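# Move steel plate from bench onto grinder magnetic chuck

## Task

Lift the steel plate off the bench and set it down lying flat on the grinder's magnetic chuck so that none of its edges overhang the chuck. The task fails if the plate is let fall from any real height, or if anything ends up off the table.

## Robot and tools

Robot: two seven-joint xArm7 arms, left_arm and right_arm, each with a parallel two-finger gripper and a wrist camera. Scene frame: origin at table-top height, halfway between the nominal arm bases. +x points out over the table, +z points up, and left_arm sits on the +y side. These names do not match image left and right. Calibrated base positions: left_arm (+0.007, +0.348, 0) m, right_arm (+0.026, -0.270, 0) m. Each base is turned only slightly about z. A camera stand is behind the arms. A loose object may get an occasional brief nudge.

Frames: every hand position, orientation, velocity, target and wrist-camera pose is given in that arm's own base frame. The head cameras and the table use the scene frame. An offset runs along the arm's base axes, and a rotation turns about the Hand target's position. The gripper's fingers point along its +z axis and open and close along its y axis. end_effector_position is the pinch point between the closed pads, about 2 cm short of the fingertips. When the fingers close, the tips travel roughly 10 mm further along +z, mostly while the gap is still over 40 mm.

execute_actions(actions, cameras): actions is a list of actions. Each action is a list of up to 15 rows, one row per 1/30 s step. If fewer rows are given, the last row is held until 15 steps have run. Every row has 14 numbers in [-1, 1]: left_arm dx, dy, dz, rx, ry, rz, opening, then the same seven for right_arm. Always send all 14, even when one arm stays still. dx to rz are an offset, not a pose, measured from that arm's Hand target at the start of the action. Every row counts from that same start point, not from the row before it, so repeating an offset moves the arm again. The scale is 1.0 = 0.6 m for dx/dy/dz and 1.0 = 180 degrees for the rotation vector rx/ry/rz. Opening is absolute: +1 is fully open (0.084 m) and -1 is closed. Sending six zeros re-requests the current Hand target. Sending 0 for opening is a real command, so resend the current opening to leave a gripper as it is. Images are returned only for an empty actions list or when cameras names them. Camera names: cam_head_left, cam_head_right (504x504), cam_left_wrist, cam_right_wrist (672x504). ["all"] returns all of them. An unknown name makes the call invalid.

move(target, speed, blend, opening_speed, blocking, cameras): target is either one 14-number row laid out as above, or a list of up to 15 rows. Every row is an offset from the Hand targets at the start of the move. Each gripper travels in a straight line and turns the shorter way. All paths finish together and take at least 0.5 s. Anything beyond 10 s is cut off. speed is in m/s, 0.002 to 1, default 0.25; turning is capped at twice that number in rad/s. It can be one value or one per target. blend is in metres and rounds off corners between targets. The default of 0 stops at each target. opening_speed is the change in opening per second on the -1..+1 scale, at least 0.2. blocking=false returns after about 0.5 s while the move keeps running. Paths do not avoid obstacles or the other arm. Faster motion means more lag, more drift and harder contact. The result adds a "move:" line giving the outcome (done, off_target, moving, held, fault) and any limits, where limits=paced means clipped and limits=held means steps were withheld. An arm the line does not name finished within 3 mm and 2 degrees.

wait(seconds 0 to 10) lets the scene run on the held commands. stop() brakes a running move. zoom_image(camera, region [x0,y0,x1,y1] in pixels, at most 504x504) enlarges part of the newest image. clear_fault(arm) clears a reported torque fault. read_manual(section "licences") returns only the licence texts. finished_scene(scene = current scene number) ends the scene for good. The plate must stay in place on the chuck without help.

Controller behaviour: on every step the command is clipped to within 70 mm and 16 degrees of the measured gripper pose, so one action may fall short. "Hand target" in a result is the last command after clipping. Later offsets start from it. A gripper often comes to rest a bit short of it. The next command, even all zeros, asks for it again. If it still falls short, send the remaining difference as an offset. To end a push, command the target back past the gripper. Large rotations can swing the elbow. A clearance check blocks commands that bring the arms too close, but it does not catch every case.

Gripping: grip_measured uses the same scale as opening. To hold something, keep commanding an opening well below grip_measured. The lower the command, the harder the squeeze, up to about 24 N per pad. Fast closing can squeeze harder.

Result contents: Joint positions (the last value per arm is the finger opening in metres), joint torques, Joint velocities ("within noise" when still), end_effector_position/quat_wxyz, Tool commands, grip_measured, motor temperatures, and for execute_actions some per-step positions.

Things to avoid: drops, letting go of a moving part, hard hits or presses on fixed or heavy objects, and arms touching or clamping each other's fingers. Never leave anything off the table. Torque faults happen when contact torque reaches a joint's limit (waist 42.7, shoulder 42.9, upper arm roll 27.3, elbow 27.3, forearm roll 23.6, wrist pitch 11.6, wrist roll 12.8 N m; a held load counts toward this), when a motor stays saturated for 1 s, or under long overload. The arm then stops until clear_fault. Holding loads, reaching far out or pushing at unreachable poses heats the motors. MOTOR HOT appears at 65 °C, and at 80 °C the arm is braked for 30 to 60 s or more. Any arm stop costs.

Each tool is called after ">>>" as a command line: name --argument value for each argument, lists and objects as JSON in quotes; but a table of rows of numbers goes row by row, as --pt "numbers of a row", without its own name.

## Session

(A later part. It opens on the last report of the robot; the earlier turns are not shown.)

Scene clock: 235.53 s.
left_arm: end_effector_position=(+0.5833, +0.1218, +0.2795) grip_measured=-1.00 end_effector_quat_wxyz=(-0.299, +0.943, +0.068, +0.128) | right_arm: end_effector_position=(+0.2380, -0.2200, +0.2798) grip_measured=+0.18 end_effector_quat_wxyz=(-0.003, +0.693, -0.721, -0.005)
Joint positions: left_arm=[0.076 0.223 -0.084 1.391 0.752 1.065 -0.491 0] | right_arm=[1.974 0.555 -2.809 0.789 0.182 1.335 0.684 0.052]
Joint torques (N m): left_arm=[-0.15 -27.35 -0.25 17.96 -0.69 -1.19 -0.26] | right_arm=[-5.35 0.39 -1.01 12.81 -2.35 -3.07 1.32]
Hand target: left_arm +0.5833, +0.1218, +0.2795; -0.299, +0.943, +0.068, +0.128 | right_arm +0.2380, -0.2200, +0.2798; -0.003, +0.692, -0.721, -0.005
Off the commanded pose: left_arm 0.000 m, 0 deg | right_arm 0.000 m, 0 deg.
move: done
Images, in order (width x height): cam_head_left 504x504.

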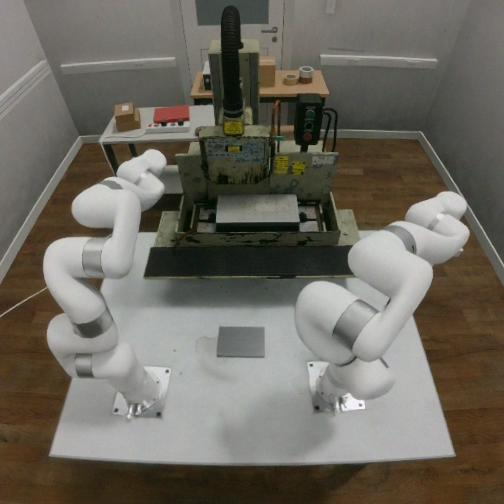

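>>> move --pt "0 0 0 0 0 0 -1 0 0.367 -0.05 0 0 0 0.19" --pt "0 0 0 0 0 0 -1 -0.12 1.0 -0.2 0 0 0 0.19" --speed 0.3 --blend '[0.03,0]'

>>> move --pt "0 0 0 0 0 0 -1 0 0.0528 0 0 0 0 0.19" --pt "0 0 0 0 0 0 -1 0 0.0528 -0.21 0 0 0 0.19" --speed '[0.2,0.15]' --cameras '["cam_head_left","cam_right_wrist"]'

Scene clock: 246.03 s.
left_arm: end_effector_position=(+0.5833, +0.1218, +0.2795) grip_measured=-1.00 end_effector_quat_wxyz=(-0.299, +0.943, +0.068, +0.128) | right_arm: end_effector_position=(+0.1660, +0.3800, +0.1598) grip_measured=+0.18 end_effector_quat_wxyz=(-0.003, +0.692, -0.721, -0.005)
Joint positions: left_arm=[0.076 0.223 -0.084 1.391 0.752 1.065 -0.491 0] | right_arm=[2.585 1.315 -1.88 0.9 1.19 1.644 1.902 0.052]
Joint torques (N m): left_arm=[-0.36 -27.32 -0.41 17.94 -1 -1.39 -0.22] | right_arm=[-5.52 -15.35 -13.48 5.61 2.71 -3.17 1.49]
Hand target: left_arm +0.5833, +0.1218, +0.2795; -0.299, +0.943, +0.068, +0.128 | right_arm +0.1660, +0.3800, +0.1598; -0.003, +0.692, -0.721, -0.005
Off the commanded pose: left_arm 0.000 m, 0 deg | right_arm 0.000 m, 0 deg.
move: done

Scene clock: 248.07 s.
left_arm: end_effector_position=(+0.5833, +0.1218, +0.2795) grip_measured=-1.00 end_effector_quat_wxyz=(-0.299, +0.943, +0.068, +0.128) | right_arm: end_effector_position=(+0.1661, +0.4117, +0.0338) grip_measured=+0.18 end_effector_quat_wxyz=(-0.003, +0.692, -0.721, -0.005)
Joint positions: left_arm=[0.076 0.223 -0.084 1.391 0.752 1.065 -0.491 0] | right_arm=[2.533 1.419 -1.561 0.911 1.468 1.47 1.919 0.052]
Joint torques (N m): left_arm=[-0.49 -27.38 -0.47 18.18 -0.97 -1.22 -0.13] | right_arm=[-5.46 -6.78 -14.7 3.23 2.75 -3.17 -1.44]
Hand target: left_arm +0.5833, +0.1218, +0.2795; -0.299, +0.943, +0.068, +0.128 | right_arm +0.1660, +0.4117, +0.0338; -0.003, +0.692, -0.721, -0.005
Off the commanded pose: left_arm 0.000 m, 0 deg | right_arm 0.000 m, 0 deg.
move: done
camera_calibration:
cam_right_wrist: T_world_to_cam=[[-0.999548, 0.0300397, -0.00150642, 0.185756], [0.0300307, 0.999533, 0.0056784, -0.348042], [0.00167629, 0.00563059, -0.999983, 0.161553], [0, 0, 0, 1]] pos_world=[0.195853, 0.34139, 0.163807]
Images, in order (width x height): cam_head_left 504x504, cam_right_wrist 672x504.

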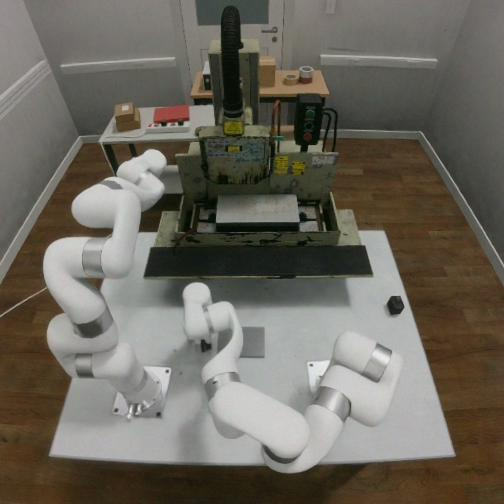

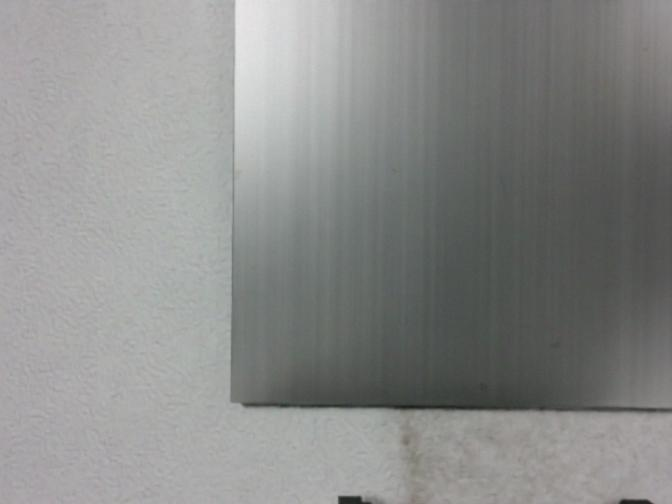

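>>> move --pt "0 0 0 0 0 0 -1 0 0 -0.0213 0 0 0 0.19" --speed '[0.05]'

>>> move --pt "0 0 0 0 0 0 -1 0 0 -0.0025 0 0 0 0.19" --speed '[0.02]'

>>> move --pt "0 0 0 0 0 0 -1 0 0 -0.0017 0 0 0 0.19" --speed '[0.02]'

Scene clock: 251.87 s.
left_arm: end_effector_position=(+0.5833, +0.1218, +0.2795) grip_measured=-1.00 end_effector_quat_wxyz=(-0.299, +0.943, +0.068, +0.128) | right_arm: end_effector_position=(+0.1661, +0.4116, +0.0211) grip_measured=+0.18 end_effector_quat_wxyz=(-0.003, +0.692, -0.721, -0.005)
Joint positions: left_arm=[0.076 0.223 -0.084 1.391 0.752 1.065 -0.491 0] | right_arm=[2.529 1.431 -1.531 0.91 1.496 1.454 1.916 0.052]
Joint torques (N m): left_arm=[-0.72 -27.13 -0.63 17.96 -0.97 -1.23 -0.14] | right_arm=[-5.22 -6.81 -14.83 1.29 2.76 -3.2 -1.39]
Hand target: left_arm +0.5833, +0.1218, +0.2795; -0.299, +0.943, +0.068, +0.128 | right_arm +0.1660, +0.4117, +0.0210; -0.003, +0.692, -0.721, -0.005
Off the commanded pose: left_arm 0.000 m, 0 deg | right_arm 0.000 m, 0 deg.
move: done

Scene clock: 252.57 s.
left_arm: end_effector_position=(+0.5833, +0.1218, +0.2795) grip_measured=-1.00 end_effector_quat_wxyz=(-0.299, +0.943, +0.068, +0.128) | right_arm: end_effector_position=(+0.1660, +0.4117, +0.0196) grip_measured=+0.18 end_effector_quat_wxyz=(-0.003, +0.692, -0.721, -0.005)
Joint positions: left_arm=[0.076 0.223 -0.084 1.391 0.752 1.065 -0.491 0] | right_arm=[2.529 1.432 -1.527 0.91 1.499 1.452 1.916 0.052]
Joint torques (N m): left_arm=[-0.06 -27.17 -0.33 18.07 -1.23 -1.27 -0.21] | right_arm=[-5.52 -6.83 -14.57 2.9 2.66 -3.16 -1.39]
Hand target: left_arm +0.5833, +0.1218, +0.2795; -0.299, +0.943, +0.068, +0.128 | right_arm +0.1660, +0.4117, +0.0195; -0.003, +0.692, -0.721, -0.005
Off the commanded pose: left_arm 0.000 m, 0 deg | right_arm 0.000 m, 0 deg.
move: done

Scene clock: 253.27 s.
left_arm: end_effector_position=(+0.5833, +0.1218, +0.2795) grip_measured=-1.00 end_effector_quat_wxyz=(-0.299, +0.943, +0.068, +0.128) | right_arm: end_effector_position=(+0.1660, +0.4117, +0.0185) grip_measured=+0.18 end_effector_quat_wxyz=(-0.003, +0.692, -0.721, -0.005)
Joint positions: left_arm=[0.076 0.223 -0.084 1.391 0.752 1.065 -0.491 0] | right_arm=[2.528 1.433 -1.525 0.91 1.501 1.45 1.915 0.052]
Joint torques (N m): left_arm=[-0.31 -27.52 -0.54 18.12 -1.07 -1.32 -0.1] | right_arm=[-5.34 -6.87 -14.72 2.82 2.71 -3.12 -1.37]
Hand target: left_arm +0.5833, +0.1218, +0.2795; -0.299, +0.943, +0.068, +0.128 | right_arm +0.1660, +0.4117, +0.0185; -0.003, +0.692, -0.721, -0.005
Off the commanded pose: left_arm 0.000 m, 0 deg | right_arm 0.000 m, 0 deg.
move: done

>>> move --pt "0 0 0 0 0 0 -1 0 0 -0.0017 0 0 0 0.19" --speed '[0.02]'

>>> move --pt "0 0 0 0 0 0 -1 0 0 -0.0017 0 0 0 0.19" --speed '[0.02]' --cameras '["cam_right_wrist"]'

Scene clock: 255.73 s.
left_arm: end_effector_position=(+0.5833, +0.1218, +0.2795) grip_measured=-1.00 end_effector_quat_wxyz=(-0.299, +0.943, +0.068, +0.128) | right_arm: end_effector_position=(+0.1661, +0.4117, +0.0176) grip_measured=+0.18 end_effector_quat_wxyz=(-0.003, +0.692, -0.721, -0.005)
Joint positions: left_arm=[0.076 0.223 -0.084 1.391 0.752 1.065 -0.491 0] | right_arm=[2.528 1.434 -1.523 0.91 1.504 1.449 1.915 0.052]
Joint torques (N m): left_arm=[-0.65 -27.11 -0.53 18 -1.1 -1.28 -0.2] | right_arm=[-6.74 -5.3 -5.89 2.56 3.72 -1.69 -1.48]
Hand target: left_arm +0.5833, +0.1218, +0.2795; -0.299, +0.943, +0.068, +0.128 | right_arm +0.1660, +0.4117, +0.0175; -0.003, +0.692, -0.721, -0.005
Off the commanded pose: left_arm 0.000 m, 0 deg | right_arm 0.000 m, 0 deg.
move: done

Scene clock: 256.43 s.
left_arm: end_effector_position=(+0.5833, +0.1218, +0.2795) grip_measured=-1.00 end_effector_quat_wxyz=(-0.299, +0.943, +0.068, +0.128) | right_arm: end_effector_position=(+0.1661, +0.4117, +0.0165) grip_measured=+0.18 end_effector_quat_wxyz=(-0.003, +0.692, -0.721, -0.005)
Joint positions: left_arm=[0.076 0.223 -0.084 1.391 0.752 1.065 -0.491 0] | right_arm=[2.528 1.435 -1.52 0.91 1.506 1.448 1.915 0.052]
Joint torques (N m): left_arm=[-0.66 -27.19 -0.42 18.15 -1.12 -1.31 -0.22] | right_arm=[-7.96 -3.61 -0.39 0.76 3.49 -0.74 -1.38]
Hand target: left_arm +0.5833, +0.1218, +0.2795; -0.299, +0.943, +0.068, +0.128 | right_arm +0.1660, +0.4117, +0.0165; -0.003, +0.692, -0.721, -0.005
Off the commanded pose: left_arm 0.000 m, 0 deg | right_arm 0.000 m, 0 deg.
move: done
camera_calibration:
cam_right_wrist: T_world_to_cam=[[-0.999547, 0.0300404, -0.00160337, 0.185744], [0.0300306, 0.999532, 0.00578136, -0.347958], [0.00177629, 0.00573059, -0.999982, 0.1442], [0, 0, 0, 1]] pos_world=[0.195853, 0.341389, 0.146506]
Images, in order (width x height): cam_right_wrist 672x504.

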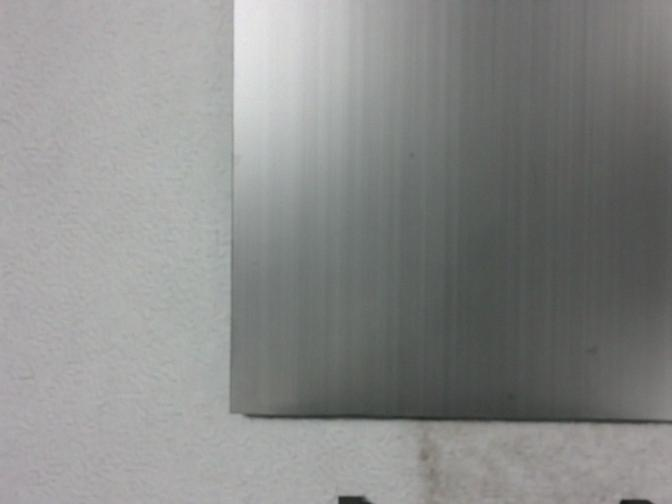

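>>> move --pt "0 0 0 0 0 0 -1 0 0 0.0062 0 0 0 0.19" --pt "0 0 0 0 0 0 -1 0 -0.0228 0.0062 0 0 0 0.19" --pt "0 0 0 0 0 0 -1 0.0267 -0.1862 0.0062 0 0 0.033 0.19" --pt "0 0 0 0 0 0 -1 0.04 -0.2695 0.0062 0 0 0.039 0.19" --speed '[0.04,0.04,0.06,0.06]' --blend '[0.001,0.003,0.01,0]' --cameras '["cam_right_wrist","cam_head_left"]'

Scene clock: 264.67 s.
left_arm: end_effector_position=(+0.5833, +0.1218, +0.2795) grip_measured=-1.00 end_effector_quat_wxyz=(-0.299, +0.943, +0.068, +0.128) | right_arm: end_effector_position=(+0.1900, +0.2500, +0.0202) grip_measured=+0.18 end_effector_quat_wxyz=(-0.002, +0.735, -0.678, -0.006)
Joint positions: left_arm=[0.076 0.223 -0.084 1.391 0.752 1.065 -0.491 0] | right_arm=[2.635 1.412 -1.577 0.463 1.505 1.437 1.449 0.052]
Joint torques (N m): left_arm=[-0.39 -26.86 -0.38 18.18 -1.35 -1.25 -0.24] | right_arm=[-1.51 -12.11 -13.98 -1.35 0.23 -3.43 -1.4]
Hand target: left_arm +0.5833, +0.1218, +0.2795; -0.299, +0.943, +0.068, +0.128 | right_arm +0.1900, +0.2500, +0.0202; -0.002, +0.735, -0.678, -0.006
Off the commanded pose: left_arm 0.000 m, 0 deg | right_arm 0.000 m, 0 deg.
move: done
camera_calibration:
cam_right_wrist: T_world_to_cam=[[-0.995707, -0.0925513, -0.00154078, 0.244381], [-0.0925587, 0.995691, 0.0057281, -0.162831], [0.00100399, 0.00584612, -0.999982, 0.1488], [0, 0, 0, 1]] pos_world=[0.228111, 0.183877, 0.150107]
Images, in order (width x height): cam_head_left 504x504, cam_right_wrist 672x504.

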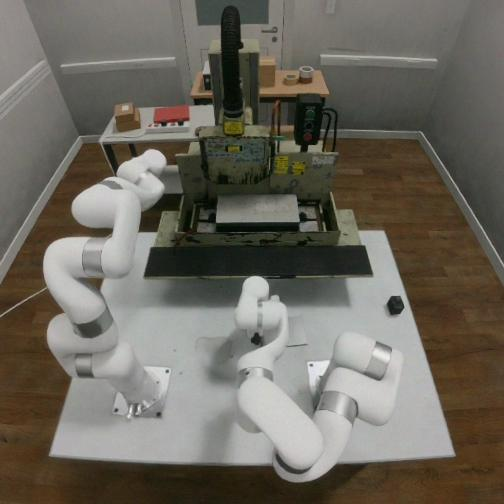

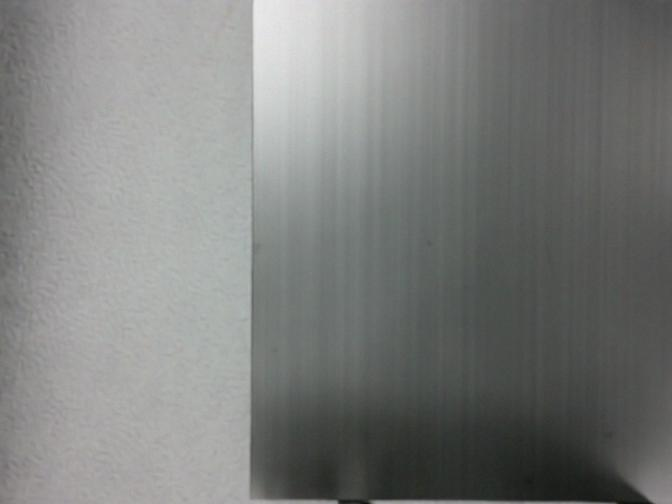

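>>> move --pt "0 0 0 0 0 0 -1 0.0417 -0.25 0.0 0 0 0.0056 0.19" --speed '[0.06]' --cameras '["cam_right_wrist","cam_head_left"]'

Scene clock: 270.13 s.
left_arm: end_effector_position=(+0.5833, +0.1218, +0.2795) grip_measured=-1.00 end_effector_quat_wxyz=(-0.299, +0.943, +0.068, +0.128) | right_arm: end_effector_position=(+0.2151, +0.1000, +0.0202) grip_measured=+0.18 end_effector_quat_wxyz=(-0.002, +0.741, -0.671, -0.006)
Joint positions: left_arm=[0.076 0.223 -0.084 1.391 0.752 1.065 -0.491 0] | right_arm=[2.437 1.4 -1.621 0.207 1.493 1.423 0.976 0.052]
Joint torques (N m): left_arm=[-0.17 -27.19 -0.38 18.16 -1.12 -1.22 -0.19] | right_arm=[-6.48 -10.09 -10.89 -0.85 -3.14 -3.76 -1.61]
Hand target: left_arm +0.5833, +0.1218, +0.2795; -0.299, +0.943, +0.068, +0.128 | right_arm +0.2151, +0.1000, +0.0202; -0.002, +0.741, -0.671, -0.006
Off the commanded pose: left_arm 0.000 m, 0 deg | right_arm 0.000 m, 0 deg.
move: done
camera_calibration:
cam_right_wrist: T_world_to_cam=[[-0.993947, -0.109846, -0.00152015, 0.256805], [-0.109853, 0.993932, 0.00562881, -0.0072587], [0.000892625, 0.00576174, -0.999983, 0.149678], [0, 0, 0, 1]] pos_world=[0.25432, 0.0345614, 0.150107]
Images, in order (width x height): cam_head_left 504x504, cam_right_wrist 672x504.

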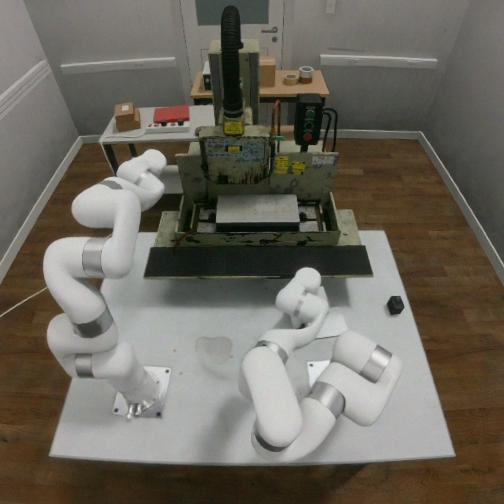

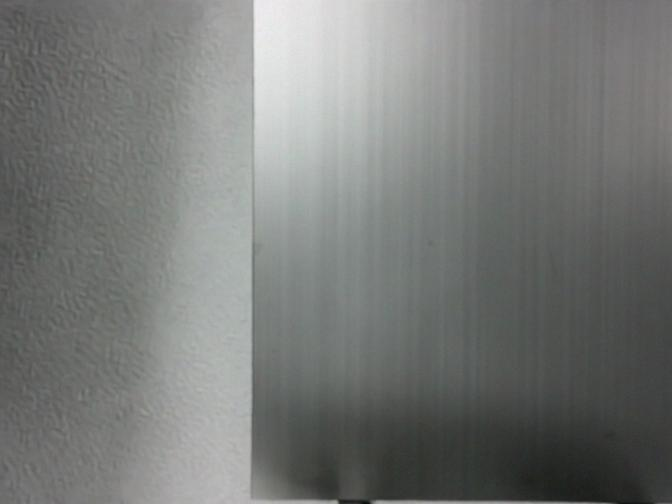

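>>> move --pt "0 0 0 0 0 0 -1 0.0217 -0.1667 0.0 0 0 -0.028 0.19" --pt "0 0 0 0 0 0 -1 0.0117 -0.3 0.0 0 0 -0.05 0.19" --speed '[0.06]' --blend '[0.01,0]' --cameras '["cam_right_wrist","cam_head_left"]'

speed must be one number or one for each of the 2 targets, got a list of 1; nothing of the call was run

>>> move --pt "0 0 0 0 0 0 -1 0.0217 -0.1667 0.0 0 0 -0.028 0.19" --pt "0 0 0 0 0 0 -1 0.0117 -0.3 0.0 0 0 -0.05 0.19" --speed 0.06 --blend '[0.01,0]' --cameras '["cam_right_wrist","cam_head_left"]'

Scene clock: 277.57 s.
left_arm: end_effector_position=(+0.5833, +0.1218, +0.2795) grip_measured=-1.00 end_effector_quat_wxyz=(-0.299, +0.943, +0.068, +0.128) | right_arm: end_effector_position=(+0.2221, -0.0800, +0.0202) grip_measured=+0.18 end_effector_quat_wxyz=(-0.003, +0.686, -0.727, -0.005)
Joint positions: left_arm=[0.076 0.223 -0.084 1.391 0.752 1.065 -0.491 0] | right_arm=[1.659 1.352 -1.629 0.208 1.469 1.381 0.358 0.052]
Joint torques (N m): left_arm=[-0.56 -26.71 -0.49 17.79 -1.36 -1.18 -0.13] | right_arm=[-7.07 -9.5 -7.59 2.56 0.02 -4.86 -1.25]
Hand target: left_arm +0.5833, +0.1218, +0.2795; -0.299, +0.943, +0.068, +0.128 | right_arm +0.2221, -0.0800, +0.0202; -0.003, +0.686, -0.727, -0.005
Off the commanded pose: left_arm 0.000 m, 0 deg | right_arm 0.000 m, 0 deg.
move: done
camera_calibration:
cam_right_wrist: T_world_to_cam=[[-0.998897, 0.0469416, -0.00141976, 0.257662], [0.0469329, 0.998882, 0.00568691, 0.138009], [0.00168513, 0.005614, -0.999983, 0.150528], [0, 0, 0, 1]] pos_world=[0.250647, -0.150794, 0.150107]
Images, in order (width x height): cam_head_left 504x504, cam_right_wrist 672x504.

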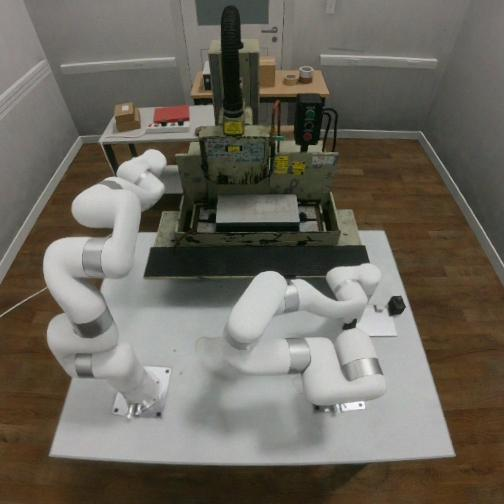

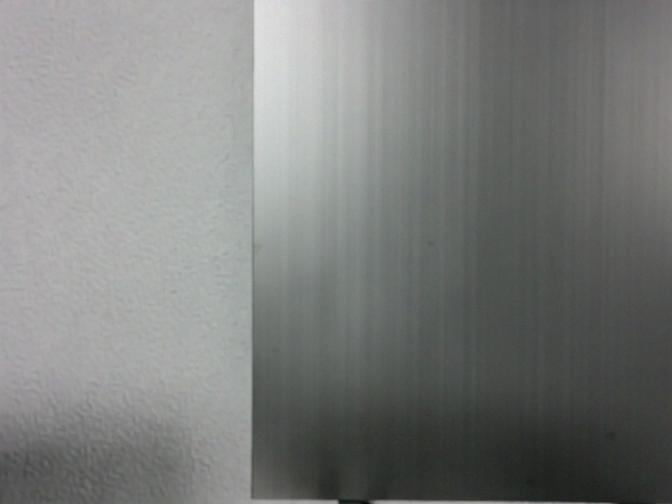

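>>> zoom_image --camera "cam_head_left" --region '[340, 270, 440, 360]'

>>> zoom_image --camera "cam_head_left" --region '[350, 270, 450, 370]'

Scaled by 5.040 from the camera's 504x504 image, which has a finer 720x720 frame.

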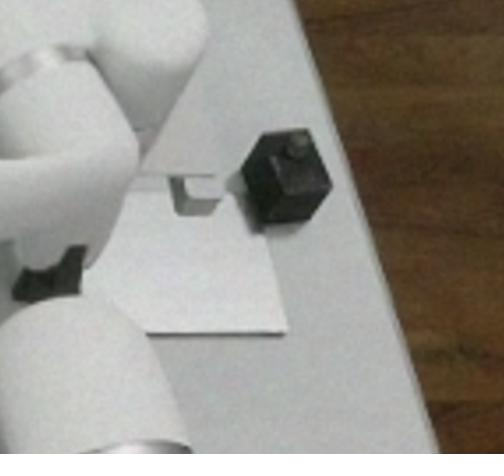

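Scaled by 5.040 from the camera's 504x504 image, which has a finer 720x720 frame.

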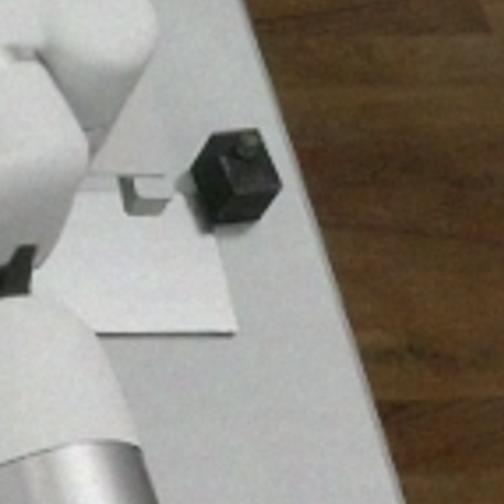

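>>> move --pt "0 0 0 0 0 0 -1 0 0.025 0.0 0 0 0 0.19" --pt "0 0 0 0 0 0 -1 0 0.025 0.3 0 0 0 0.19" --pt "0 0 0 0 0 0 -1 0.06 -0.18 0.3 0 0 0.0167 0.5" --speed 0.2 --blend '[0.005,0.03,0]' --cameras '["cam_right_wrist","cam_head_left"]'

Scene clock: 298.13 s.
left_arm: end_effector_position=(+0.5833, +0.1218, +0.2795) grip_measured=-1.00 end_effector_quat_wxyz=(-0.299, +0.943, +0.068, +0.128) | right_arm: end_effector_position=(+0.2581, -0.1880, +0.2002) grip_measured=+0.49 end_effector_quat_wxyz=(-0.003, +0.705, -0.709, -0.005)
Joint positions: left_arm=[0.076 0.223 -0.084 1.391 0.752 1.065 -0.491 0] | right_arm=[1.266 1.012 -2.16 0.644 0.791 1.441 0.229 0.065]
Joint torques (N m): left_arm=[-0.34 -26.78 -0.68 17.93 -1.73 -1.29 -0.18] | right_arm=[-5.37 -9.06 -8.34 9.53 -1.95 -3.12 -1.02]
Hand target: left_arm +0.5833, +0.1218, +0.2795; -0.299, +0.943, +0.068, +0.128 | right_arm +0.2581, -0.1880, +0.2002; -0.003, +0.705, -0.709, -0.005
Off the commanded pose: left_arm 0.000 m, 0 deg | right_arm 0.000 m, 0 deg.
move: done
camera_calibration:
cam_right_wrist: T_world_to_cam=[[-0.999984, -0.00546328, -0.00148779, 0.28945], [-0.00547162, 0.999969, 0.00565687, 0.256957], [0.00145684, 0.00566492, -0.999983, 0.331135], [0, 0, 0, 1]] pos_world=[0.290368, -0.257244, 0.330107]
Images, in order (width x height): cam_head_left 504x504, cam_right_wrist 672x504.

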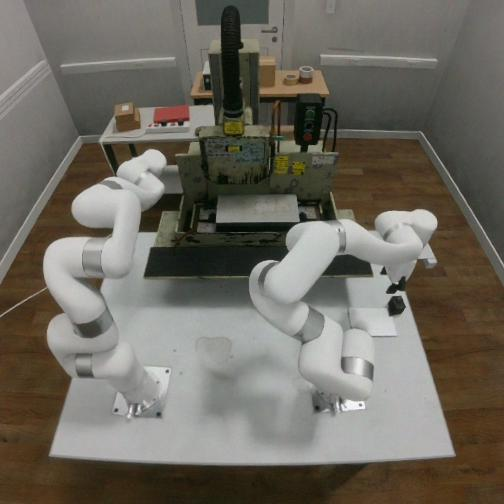

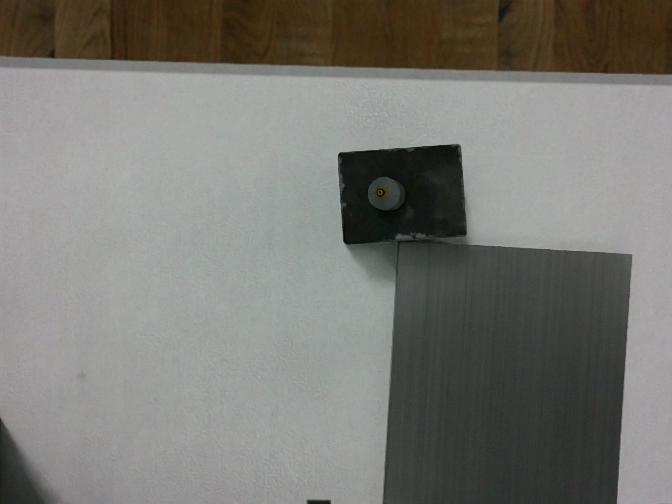

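>>> move --pt "0 0 0 0 0 0 -1 0.0065 -0.153 -0.1 0 0 0 1" --pt "0 0 0 0 0 0 -1 0.0065 -0.153 -0.272 0 0 0 1" --pt "0 0 0 0 0 0 -1 0.0065 -0.153 -0.272 0 0 0 -0.2" --speed '[0.2,0.1,0.1]' --blend '[0.005,0.0,0]' --opening_speed 1.5 --cameras '["cam_right_wrist","cam_head_left"]'

>>> zoom_image --camera "cam_head_left" --region '[340, 250, 460, 370]'

Scene clock: 309.37 s.
left_arm: end_effector_position=(+0.5833, +0.1218, +0.2795) grip_measured=-1.00 end_effector_quat_wxyz=(-0.299, +0.943, +0.068, +0.128) | right_arm: end_effector_position=(+0.2620, -0.2799, +0.0370) grip_measured=+0.17 end_effector_quat_wxyz=(-0.003, +0.705, -0.709, -0.005)
Joint positions: left_arm=[0.076 0.223 -0.084 1.391 0.752 1.065 -0.491 0] | right_arm=[0.648 0.741 -1.426 0.673 1.045 0.891 0.014 0.051]
Joint torques (N m): left_arm=[-0.51 -26.73 -0.58 17.9 -1.87 -1.3 -0.3] | right_arm=[-5.21 -3.01 -8.56 3.21 -0.26 -1.46 -1.21]
Hand target: left_arm +0.5833, +0.1218, +0.2795; -0.299, +0.943, +0.068, +0.128 | right_arm +0.2620, -0.2798, +0.0370; -0.003, +0.705, -0.709, -0.005
Off the commanded pose: left_arm 0.000 m, 0 deg | right_arm 0.000 m, 0 deg.
move: done
camera_calibration:
cam_right_wrist: T_world_to_cam=[[-0.999984, -0.00546293, -0.00158724, 0.292622], [-0.00547167, 0.99997, 0.00555633, 0.349715], [0.00155684, 0.00556492, -0.999983, 0.168488], [0, 0, 0, 1]] pos_world=[0.294268, -0.349044, 0.167007]
Images, in order (width x height): cam_head_left 504x504, cam_right_wrist 672x504.

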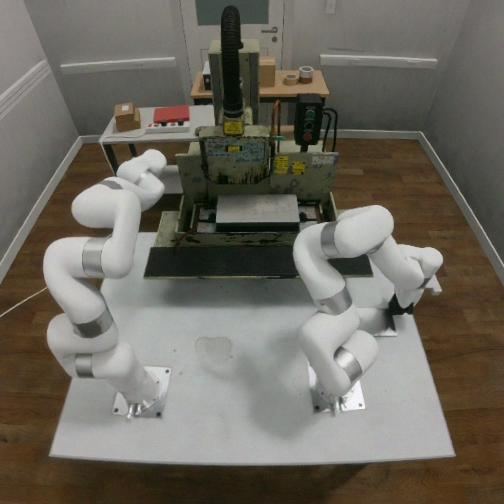

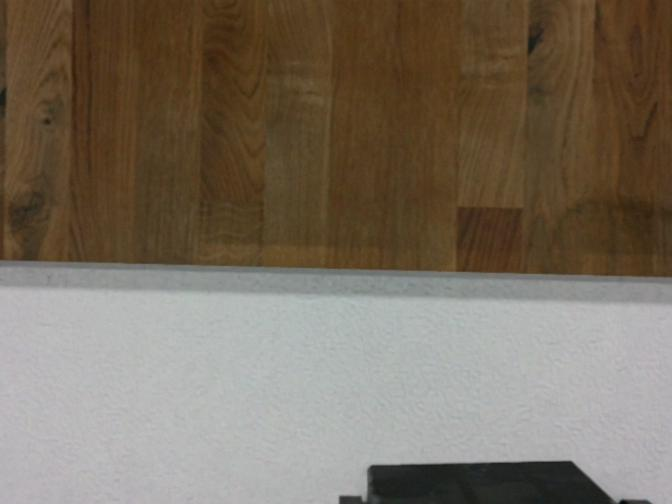

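Scaled by 4.200 from the camera's 504x504 image, which has a finer 720x720 frame.

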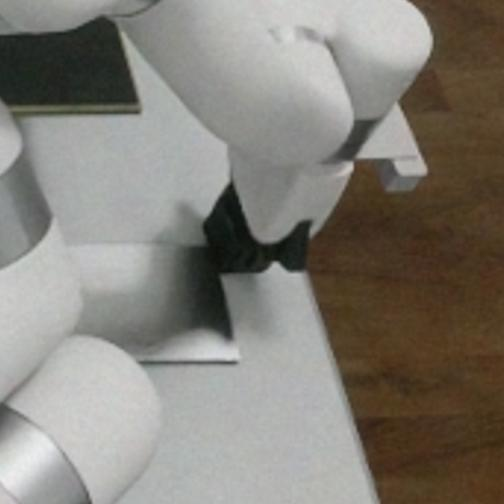

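>>> move --pt "0 0 0 0 0 0 -1 0 -0.005 0.04 0 0 0 -0.2" --pt "0 0 0 0 0 0 -1 0.2 0 0.04 0 0 0 -0.2" --pt "0 0 0 0 0 0 -1 0.2 0 0.0005 0 0 0 -0.2" --speed '[0.06,0.12,0.04]' --blend '[0.005,0.005,0]' --cameras '["cam_right_wrist","cam_head_left"]'

>>> zoom_image --camera "cam_head_left" --region '[340, 220, 460, 340]'

Scene clock: 314.63 s.
left_arm: end_effector_position=(+0.5833, +0.1218, +0.2795) grip_measured=-1.00 end_effector_quat_wxyz=(-0.299, +0.943, +0.068, +0.128) | right_arm: end_effector_position=(+0.3819, -0.2798, +0.0373) grip_measured=+0.17 end_effector_quat_wxyz=(-0.003, +0.705, -0.709, -0.005)
Joint positions: left_arm=[0.076 0.223 -0.084 1.391 0.752 1.065 -0.491 0] | right_arm=[0.525 0.858 -1.25 1.004 1.036 0.997 0.249 0.051]
Joint torques (N m): left_arm=[-0.66 -26.48 -0.54 17.92 -1.82 -1.36 -0.28] | right_arm=[-5.51 -8.29 -12.92 8.91 2.76 -3.9 -1.43]
Hand target: left_arm +0.5833, +0.1218, +0.2795; -0.299, +0.943, +0.068, +0.128 | right_arm +0.3820, -0.2798, +0.0373; -0.003, +0.705, -0.709, -0.005
Off the commanded pose: left_arm 0.000 m, 0 deg | right_arm 0.000 m, 0 deg.
move: done
camera_calibration:
cam_right_wrist: T_world_to_cam=[[-0.999985, -0.00536329, -0.00148728, 0.412539], [-0.00537162, 0.99997, 0.00565692, 0.350312], [0.0014569, 0.00566482, -0.999983, 0.168578], [0, 0, 0, 1]] pos_world=[0.414168, -0.349044, 0.167207]
Images, in order (width x height): cam_head_left 504x504, cam_right_wrist 672x504.

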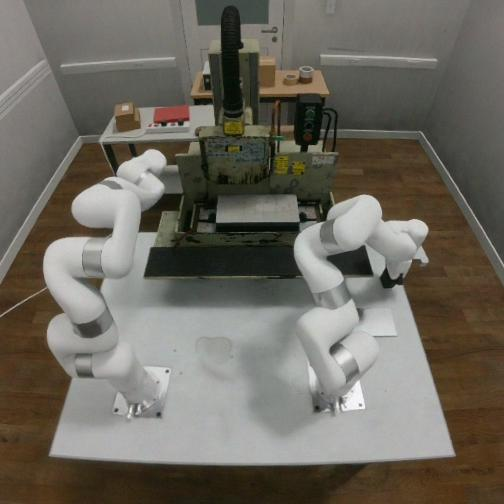

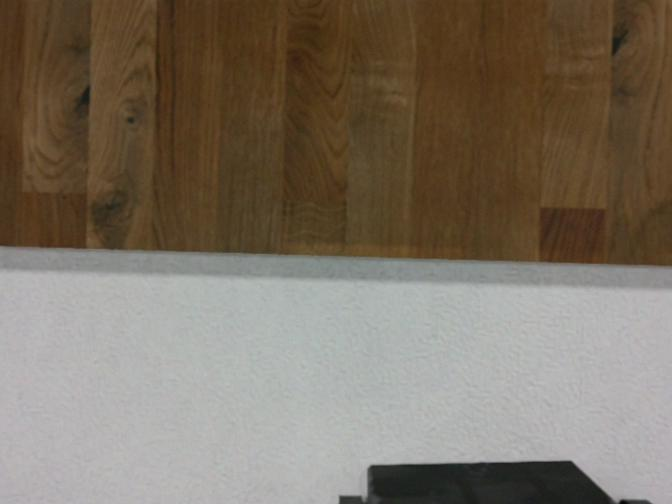

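Scaled by 4.200 from the camera's 504x504 image, which has a finer 720x720 frame.

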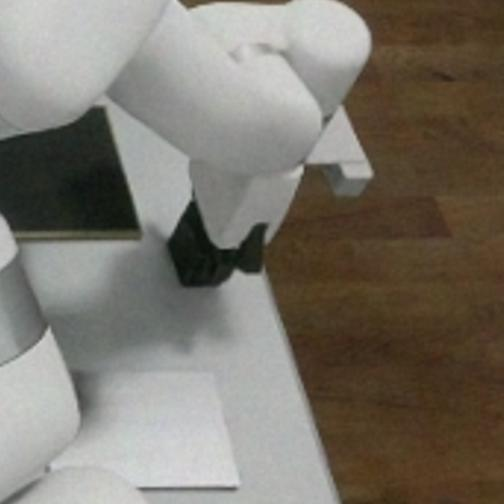

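>>> move --pt "0 0 0 0 0 0 -1 0 0 -0.0008 0 0 0 0.6" --pt "0 0 0 0 0 0 -1 0 0 0.27 0 0 0 0.6" --pt "0 0 0 0 0 0 -1 -0.2817 0.3663 0.25 0 0 -0.0126 0.19" --speed '[0.05,0.12,0.25]' --opening_speed 1.0 --blend '[0,0.01,0]' --cameras '["cam_right_wrist","cam_head_left"]'

Scene clock: 329.73 s.
left_arm: end_effector_position=(+0.5833, +0.1218, +0.2795) grip_measured=-1.00 end_effector_quat_wxyz=(-0.299, +0.943, +0.068, +0.128) | right_arm: end_effector_position=(+0.2130, -0.0601, +0.1873) grip_measured=+0.18 end_effector_quat_wxyz=(-0.003, +0.691, -0.723, -0.005)
Joint positions: left_arm=[0.076 0.223 -0.084 1.391 0.752 1.065 -0.491 0] | right_arm=[1.769 1.383 -2.35 0.373 0.779 1.661 0.507 0.052]
Joint torques (N m): left_arm=[-0.34 -26.66 -0.51 17.81 -2 -1.23 -0.28] | right_arm=[5.65 -0.51 -9.52 5.98 -2.43 -0.44 1.46]
Hand target: left_arm +0.5833, +0.1218, +0.2795; -0.299, +0.943, +0.068, +0.128 | right_arm +0.2130, -0.0601, +0.1873; -0.003, +0.691, -0.723, -0.005
Off the commanded pose: left_arm 0.000 m, 0 deg | right_arm 0.000 m, 0 deg.
move: done
camera_calibration:
cam_right_wrist: T_world_to_cam=[[-0.999416, 0.0341385, -0.00148542, 0.247233], [0.0341295, 0.999401, 0.0056806, 0.120252], [0.00167846, 0.00562659, -0.999983, 0.317528], [0, 0, 0, 1]] pos_world=[0.242452, -0.130407, 0.317207]
Images, in order (width x height): cam_head_left 504x504, cam_right_wrist 672x504.

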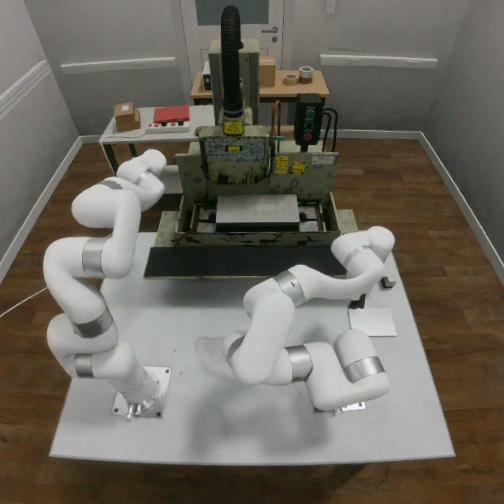

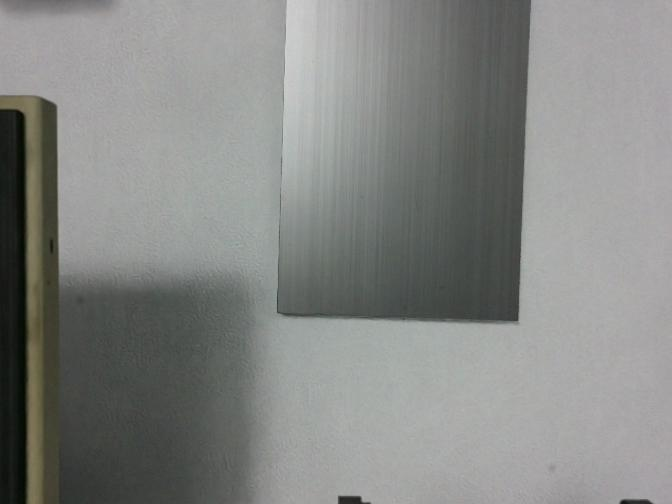

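>>> move --pt "0 0 0 0 0 0 -1 0 0 -0.2785 0 0 0 0.19" --pt "0 0 0 0 0 0 -1 -0.0117 -0.265 -0.2785 0 0 0.0 0.19" --speed '[0.12,0.05]' --cameras '["cam_right_wrist","cam_head_left"]'

Scene clock: 337.20 s.
left_arm: end_effector_position=(+0.5833, +0.1218, +0.2795) grip_measured=-1.00 end_effector_quat_wxyz=(-0.299, +0.943, +0.068, +0.128) | right_arm: end_effector_position=(+0.2059, -0.2190, +0.0202) grip_measured=+0.18 end_effector_quat_wxyz=(-0.003, +0.691, -0.723, -0.005)
Joint positions: left_arm=[0.076 0.223 -0.084 1.391 0.752 1.065 -0.491 0] | right_arm=[0.937 1.192 -1.573 0.426 1.399 1.239 -0.133 0.052]
Joint torques (N m): left_arm=[-0.54 -26.74 -0.68 17.88 -2.13 -1.22 -0.26] | right_arm=[-5.79 -11.11 -10.31 4.62 -2.08 -4.13 -1.38]
Hand target: left_arm +0.5833, +0.1218, +0.2795; -0.299, +0.943, +0.068, +0.128 | right_arm +0.2059, -0.2191, +0.0202; -0.003, +0.691, -0.723, -0.005
Off the commanded pose: left_arm 0.000 m, 0 deg | right_arm 0.000 m, 0 deg.
move: done
camera_calibration:
cam_right_wrist: T_world_to_cam=[[-0.999416, 0.0341385, -0.00148542, 0.245417], [0.0341295, 0.999401, 0.0056806, 0.280345], [0.00167846, 0.00562659, -0.999983, 0.151337], [0, 0, 0, 1]] pos_world=[0.235452, -0.289407, 0.150107]
Images, in order (width x height): cam_head_left 504x504, cam_right_wrist 672x504.

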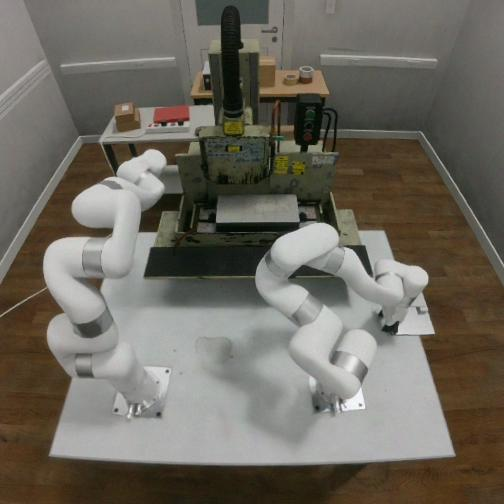

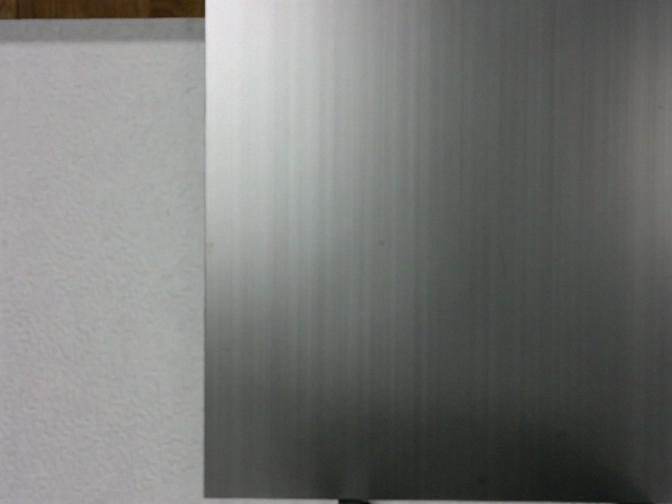

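>>> move --pt "0 0 0 0 0 0 -1 0 0.033 0 0 0 0 0.19" --pt "0 0 0 0 0 0 -1 0 0.033 0.35 0 0 0 0.19" --pt "0 0 0 0 0 0 -1 -0.093 -0.335 0.35 0.1443 -0.4864 0.1610 0.19" --speed '[0.1,0.25,0.25]' --blend '[0.005,0.03,0]' --cameras '["cam_right_wrist","cam_head_left","cam_head_right"]'

Scene clock: 353.73 s.
left_arm: end_effector_position=(+0.5833, +0.1218, +0.2795) grip_measured=-1.00 end_effector_quat_wxyz=(-0.299, +0.943, +0.068, +0.128) | right_arm: end_effector_position=(+0.1501, -0.4201, +0.2302) grip_measured=+0.18 end_effector_quat_wxyz=(+0.630, -0.629, +0.327, -0.319)
Joint positions: left_arm=[0.076 0.223 -0.084 1.391 0.752 1.065 -0.491 0] | right_arm=[0.868 -0.828 -2.409 1.487 0.694 1.836 -0.665 0.052]
Joint torques (N m): left_arm=[-0.35 -26.18 -0.63 17.93 -2.14 -1.38 -0.26] | right_arm=[5.68 14.08 10.09 9.17 -0.97 2.53 1.41]
Hand target: left_arm +0.5833, +0.1218, +0.2795; -0.299, +0.943, +0.068, +0.128 | right_arm +0.1501, -0.4201, +0.2302; +0.630, -0.629, +0.327, -0.319
Off the commanded pose: left_arm 0.000 m, 0 deg | right_arm 0.000 m, 0 deg.
move: done
camera_calibration:
cam_right_wrist: T_world_to_cam=[[0.00192917, 0.000667443, -0.999998, 0.262272], [-0.578654, 0.815573, -0.000571975, 0.498237], [0.815571, 0.578654, 0.0019596, 0.250454], [0, 0, 0, 1]] pos_world=[0.0835376, -0.55145, 0.262066]
Images, in order (width x height): cam_head_left 504x504, cam_head_right 504x504, cam_right_wrist 672x504.

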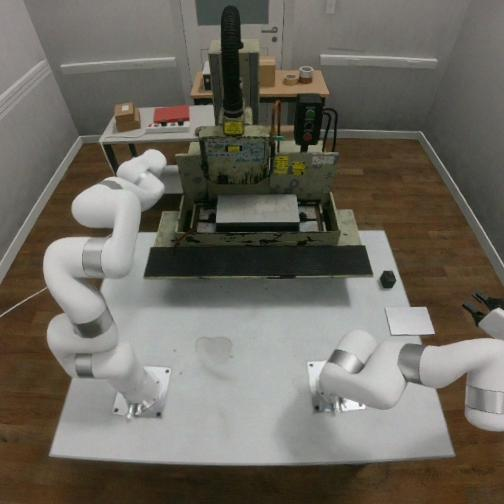

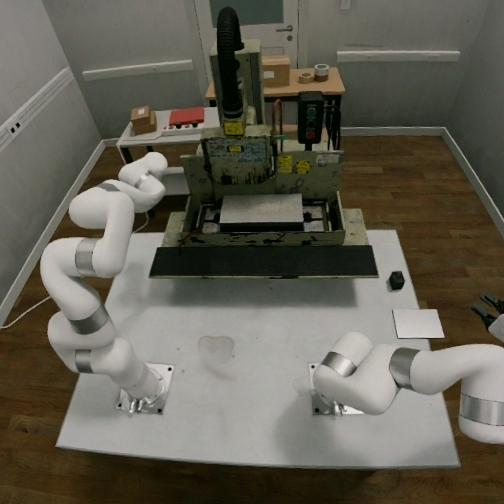

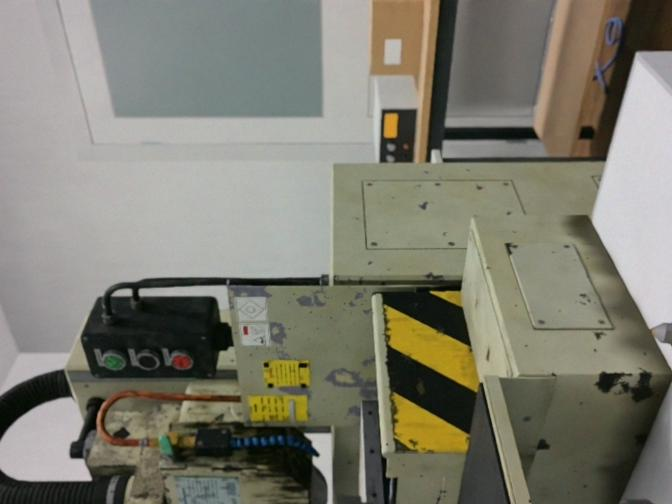

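>>> move --pt "0 0 0 0 0 0 -1 0.0917 -0.0167 0 0 0 0 1" --pt "0 0 0 0 0 0 -1 0.0917 -0.0167 -0.3753 0 0 0 1" --speed '[0.2,0.12]' --cameras '["cam_right_wrist","cam_head_left","cam_head_right"]'

>>> zoom_image --camera "cam_head_left" --region '[370, 270, 504, 404]'

Scene clock: 361.83 s.
left_arm: end_effector_position=(+0.5833, +0.1218, +0.2795) grip_measured=-1.00 end_effector_quat_wxyz=(-0.299, +0.943, +0.068, +0.128) | right_arm: end_effector_position=(+0.2052, -0.4301, +0.0050) grip_measured=+1.00 end_effector_quat_wxyz=(+0.630, -0.629, +0.327, -0.319)
Joint positions: left_arm=[0.076 0.223 -0.084 1.391 0.752 1.065 -0.491 0] | right_arm=[1.128 -1.34 -2.561 1.77 0.54 1.641 -0.845 0.084]
Joint torques (N m): left_arm=[-0.5 -26.17 -0.56 17.77 -2.26 -1.37 -0.32] | right_arm=[5.71 17.08 7.01 7.33 -1.32 2.74 -1.29]
Hand target: left_arm +0.5833, +0.1218, +0.2795; -0.299, +0.943, +0.068, +0.128 | right_arm +0.2052, -0.4301, +0.0050; +0.630, -0.629, +0.327, -0.319
Off the commanded pose: left_arm 0.000 m, 0 deg | right_arm 0.000 m, 0 deg.
move: done
camera_calibration:
cam_right_wrist: T_world_to_cam=[[0.00198699, 0.000585855, -0.999998, 0.0369197], [-0.578654, 0.815573, -0.000671974, 0.538094], [0.815571, 0.578654, 0.00195954, 0.211826], [0, 0, 0, 1]] pos_world=[0.138538, -0.56145, 0.0368661]
Images, in order (width x height): cam_head_left 504x504, cam_head_right 504x504, cam_right_wrist 672x504.

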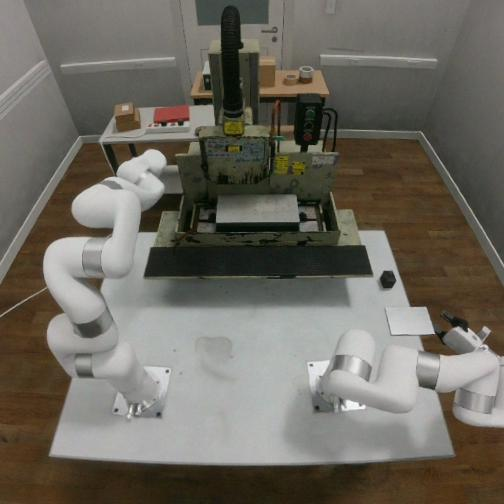

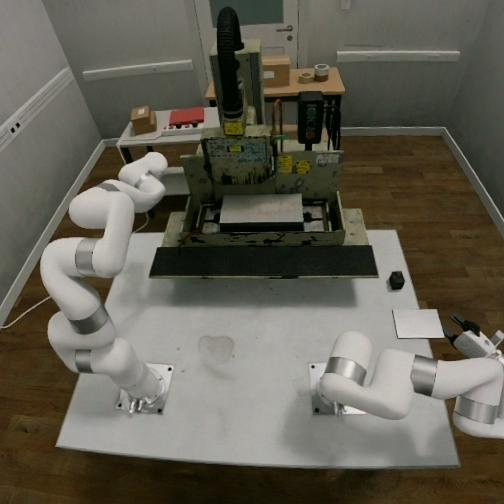

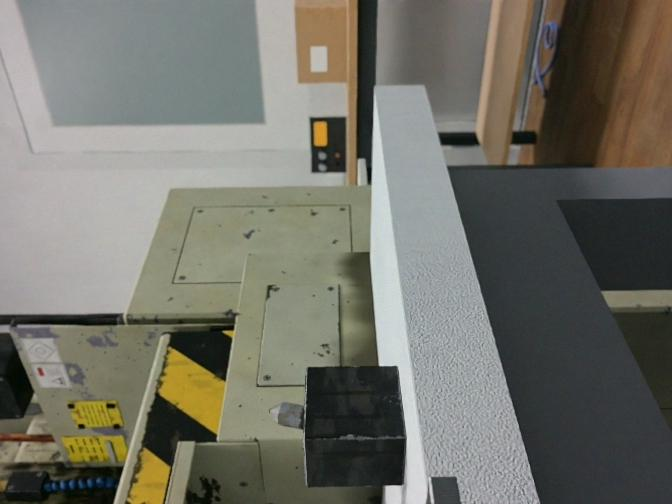

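Scaled by 3.761 from the camera's 504x504 image, which has a finer 720x720 frame.

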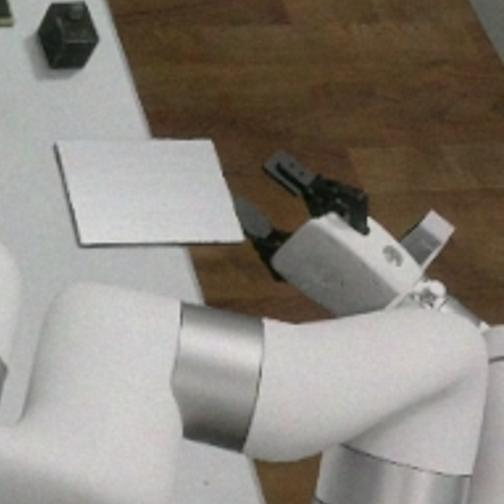

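>>> move --pt "0 0 0 0 0 0 -1 0 0.0935 0.0008 0 0 0 1" --speed 0.06 --cameras '["cam_right_wrist","cam_head_left"]'

>>> zoom_image --camera "cam_head_left" --region '[370, 270, 504, 404]'

>>> zoom_image --camera "cam_right_wrist" --region '[360, 300, 600, 504]'

Scene clock: 366.87 s.
left_arm: end_effector_position=(+0.5833, +0.1218, +0.2795) grip_measured=-1.00 end_effector_quat_wxyz=(-0.299, +0.943, +0.068, +0.128) | right_arm: end_effector_position=(+0.2052, -0.3740, +0.0055) grip_measured=+1.00 end_effector_quat_wxyz=(+0.630, -0.629, +0.327, -0.319)
Joint positions: left_arm=[0.076 0.223 -0.084 1.391 0.752 1.065 -0.491 0] | right_arm=[1.057 -1.217 -2.569 1.479 0.55 1.526 -0.947 0.084]
Joint torques (N m): left_arm=[-0.58 -25.71 -0.52 17.88 -1.97 -1.17 -0.17] | right_arm=[-5.35 25.54 7.02 2.96 3.83 0.16 -1.42]
Hand target: left_arm +0.5833, +0.1218, +0.2795; -0.299, +0.943, +0.068, +0.128 | right_arm +0.2052, -0.3740, +0.0055; +0.630, -0.629, +0.327, -0.319
Off the commanded pose: left_arm 0.000 m, 0 deg | right_arm 0.000 m, 0 deg.
move: done
camera_calibration:
cam_right_wrist: T_world_to_cam=[[0.00201064, 0.000725618, -0.999998, 0.0374541], [-0.578767, 0.815492, -0.000571958, 0.492312], [0.81549, 0.578767, 0.00205963, 0.179427], [0, 0, 0, 1]] pos_world=[0.138538, -0.50535, 0.037366]
Images, in order (width x height): cam_head_left 504x504, cam_right_wrist 672x504.

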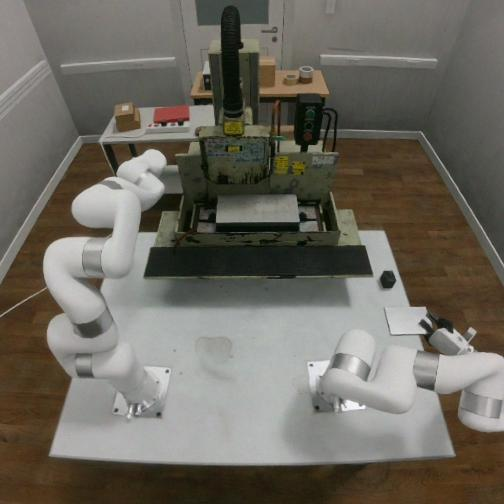

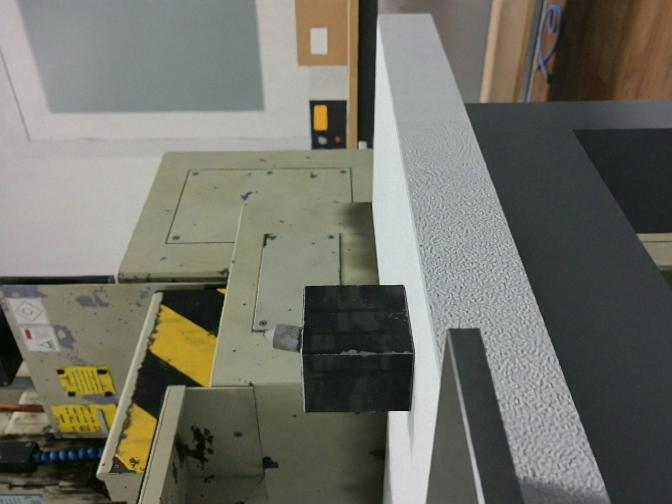

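Scaled by 3.761 from the camera's 504x504 image, which has a finer 720x720 frame.

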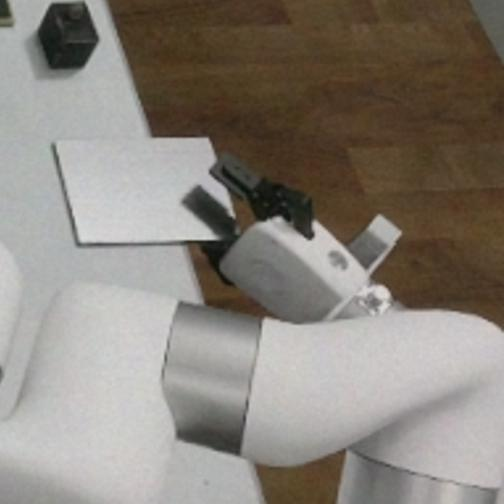

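Scaled by 2.100 from the camera's 672x504 image, which has a finer 960x720 frame.

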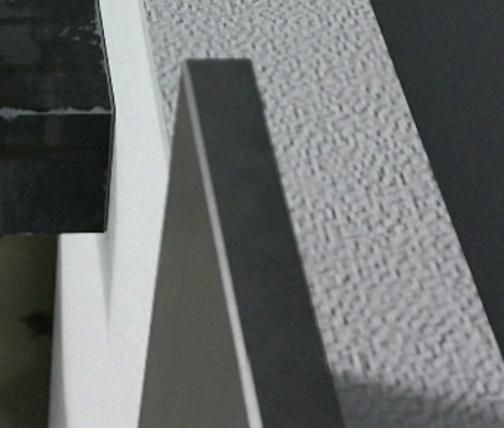

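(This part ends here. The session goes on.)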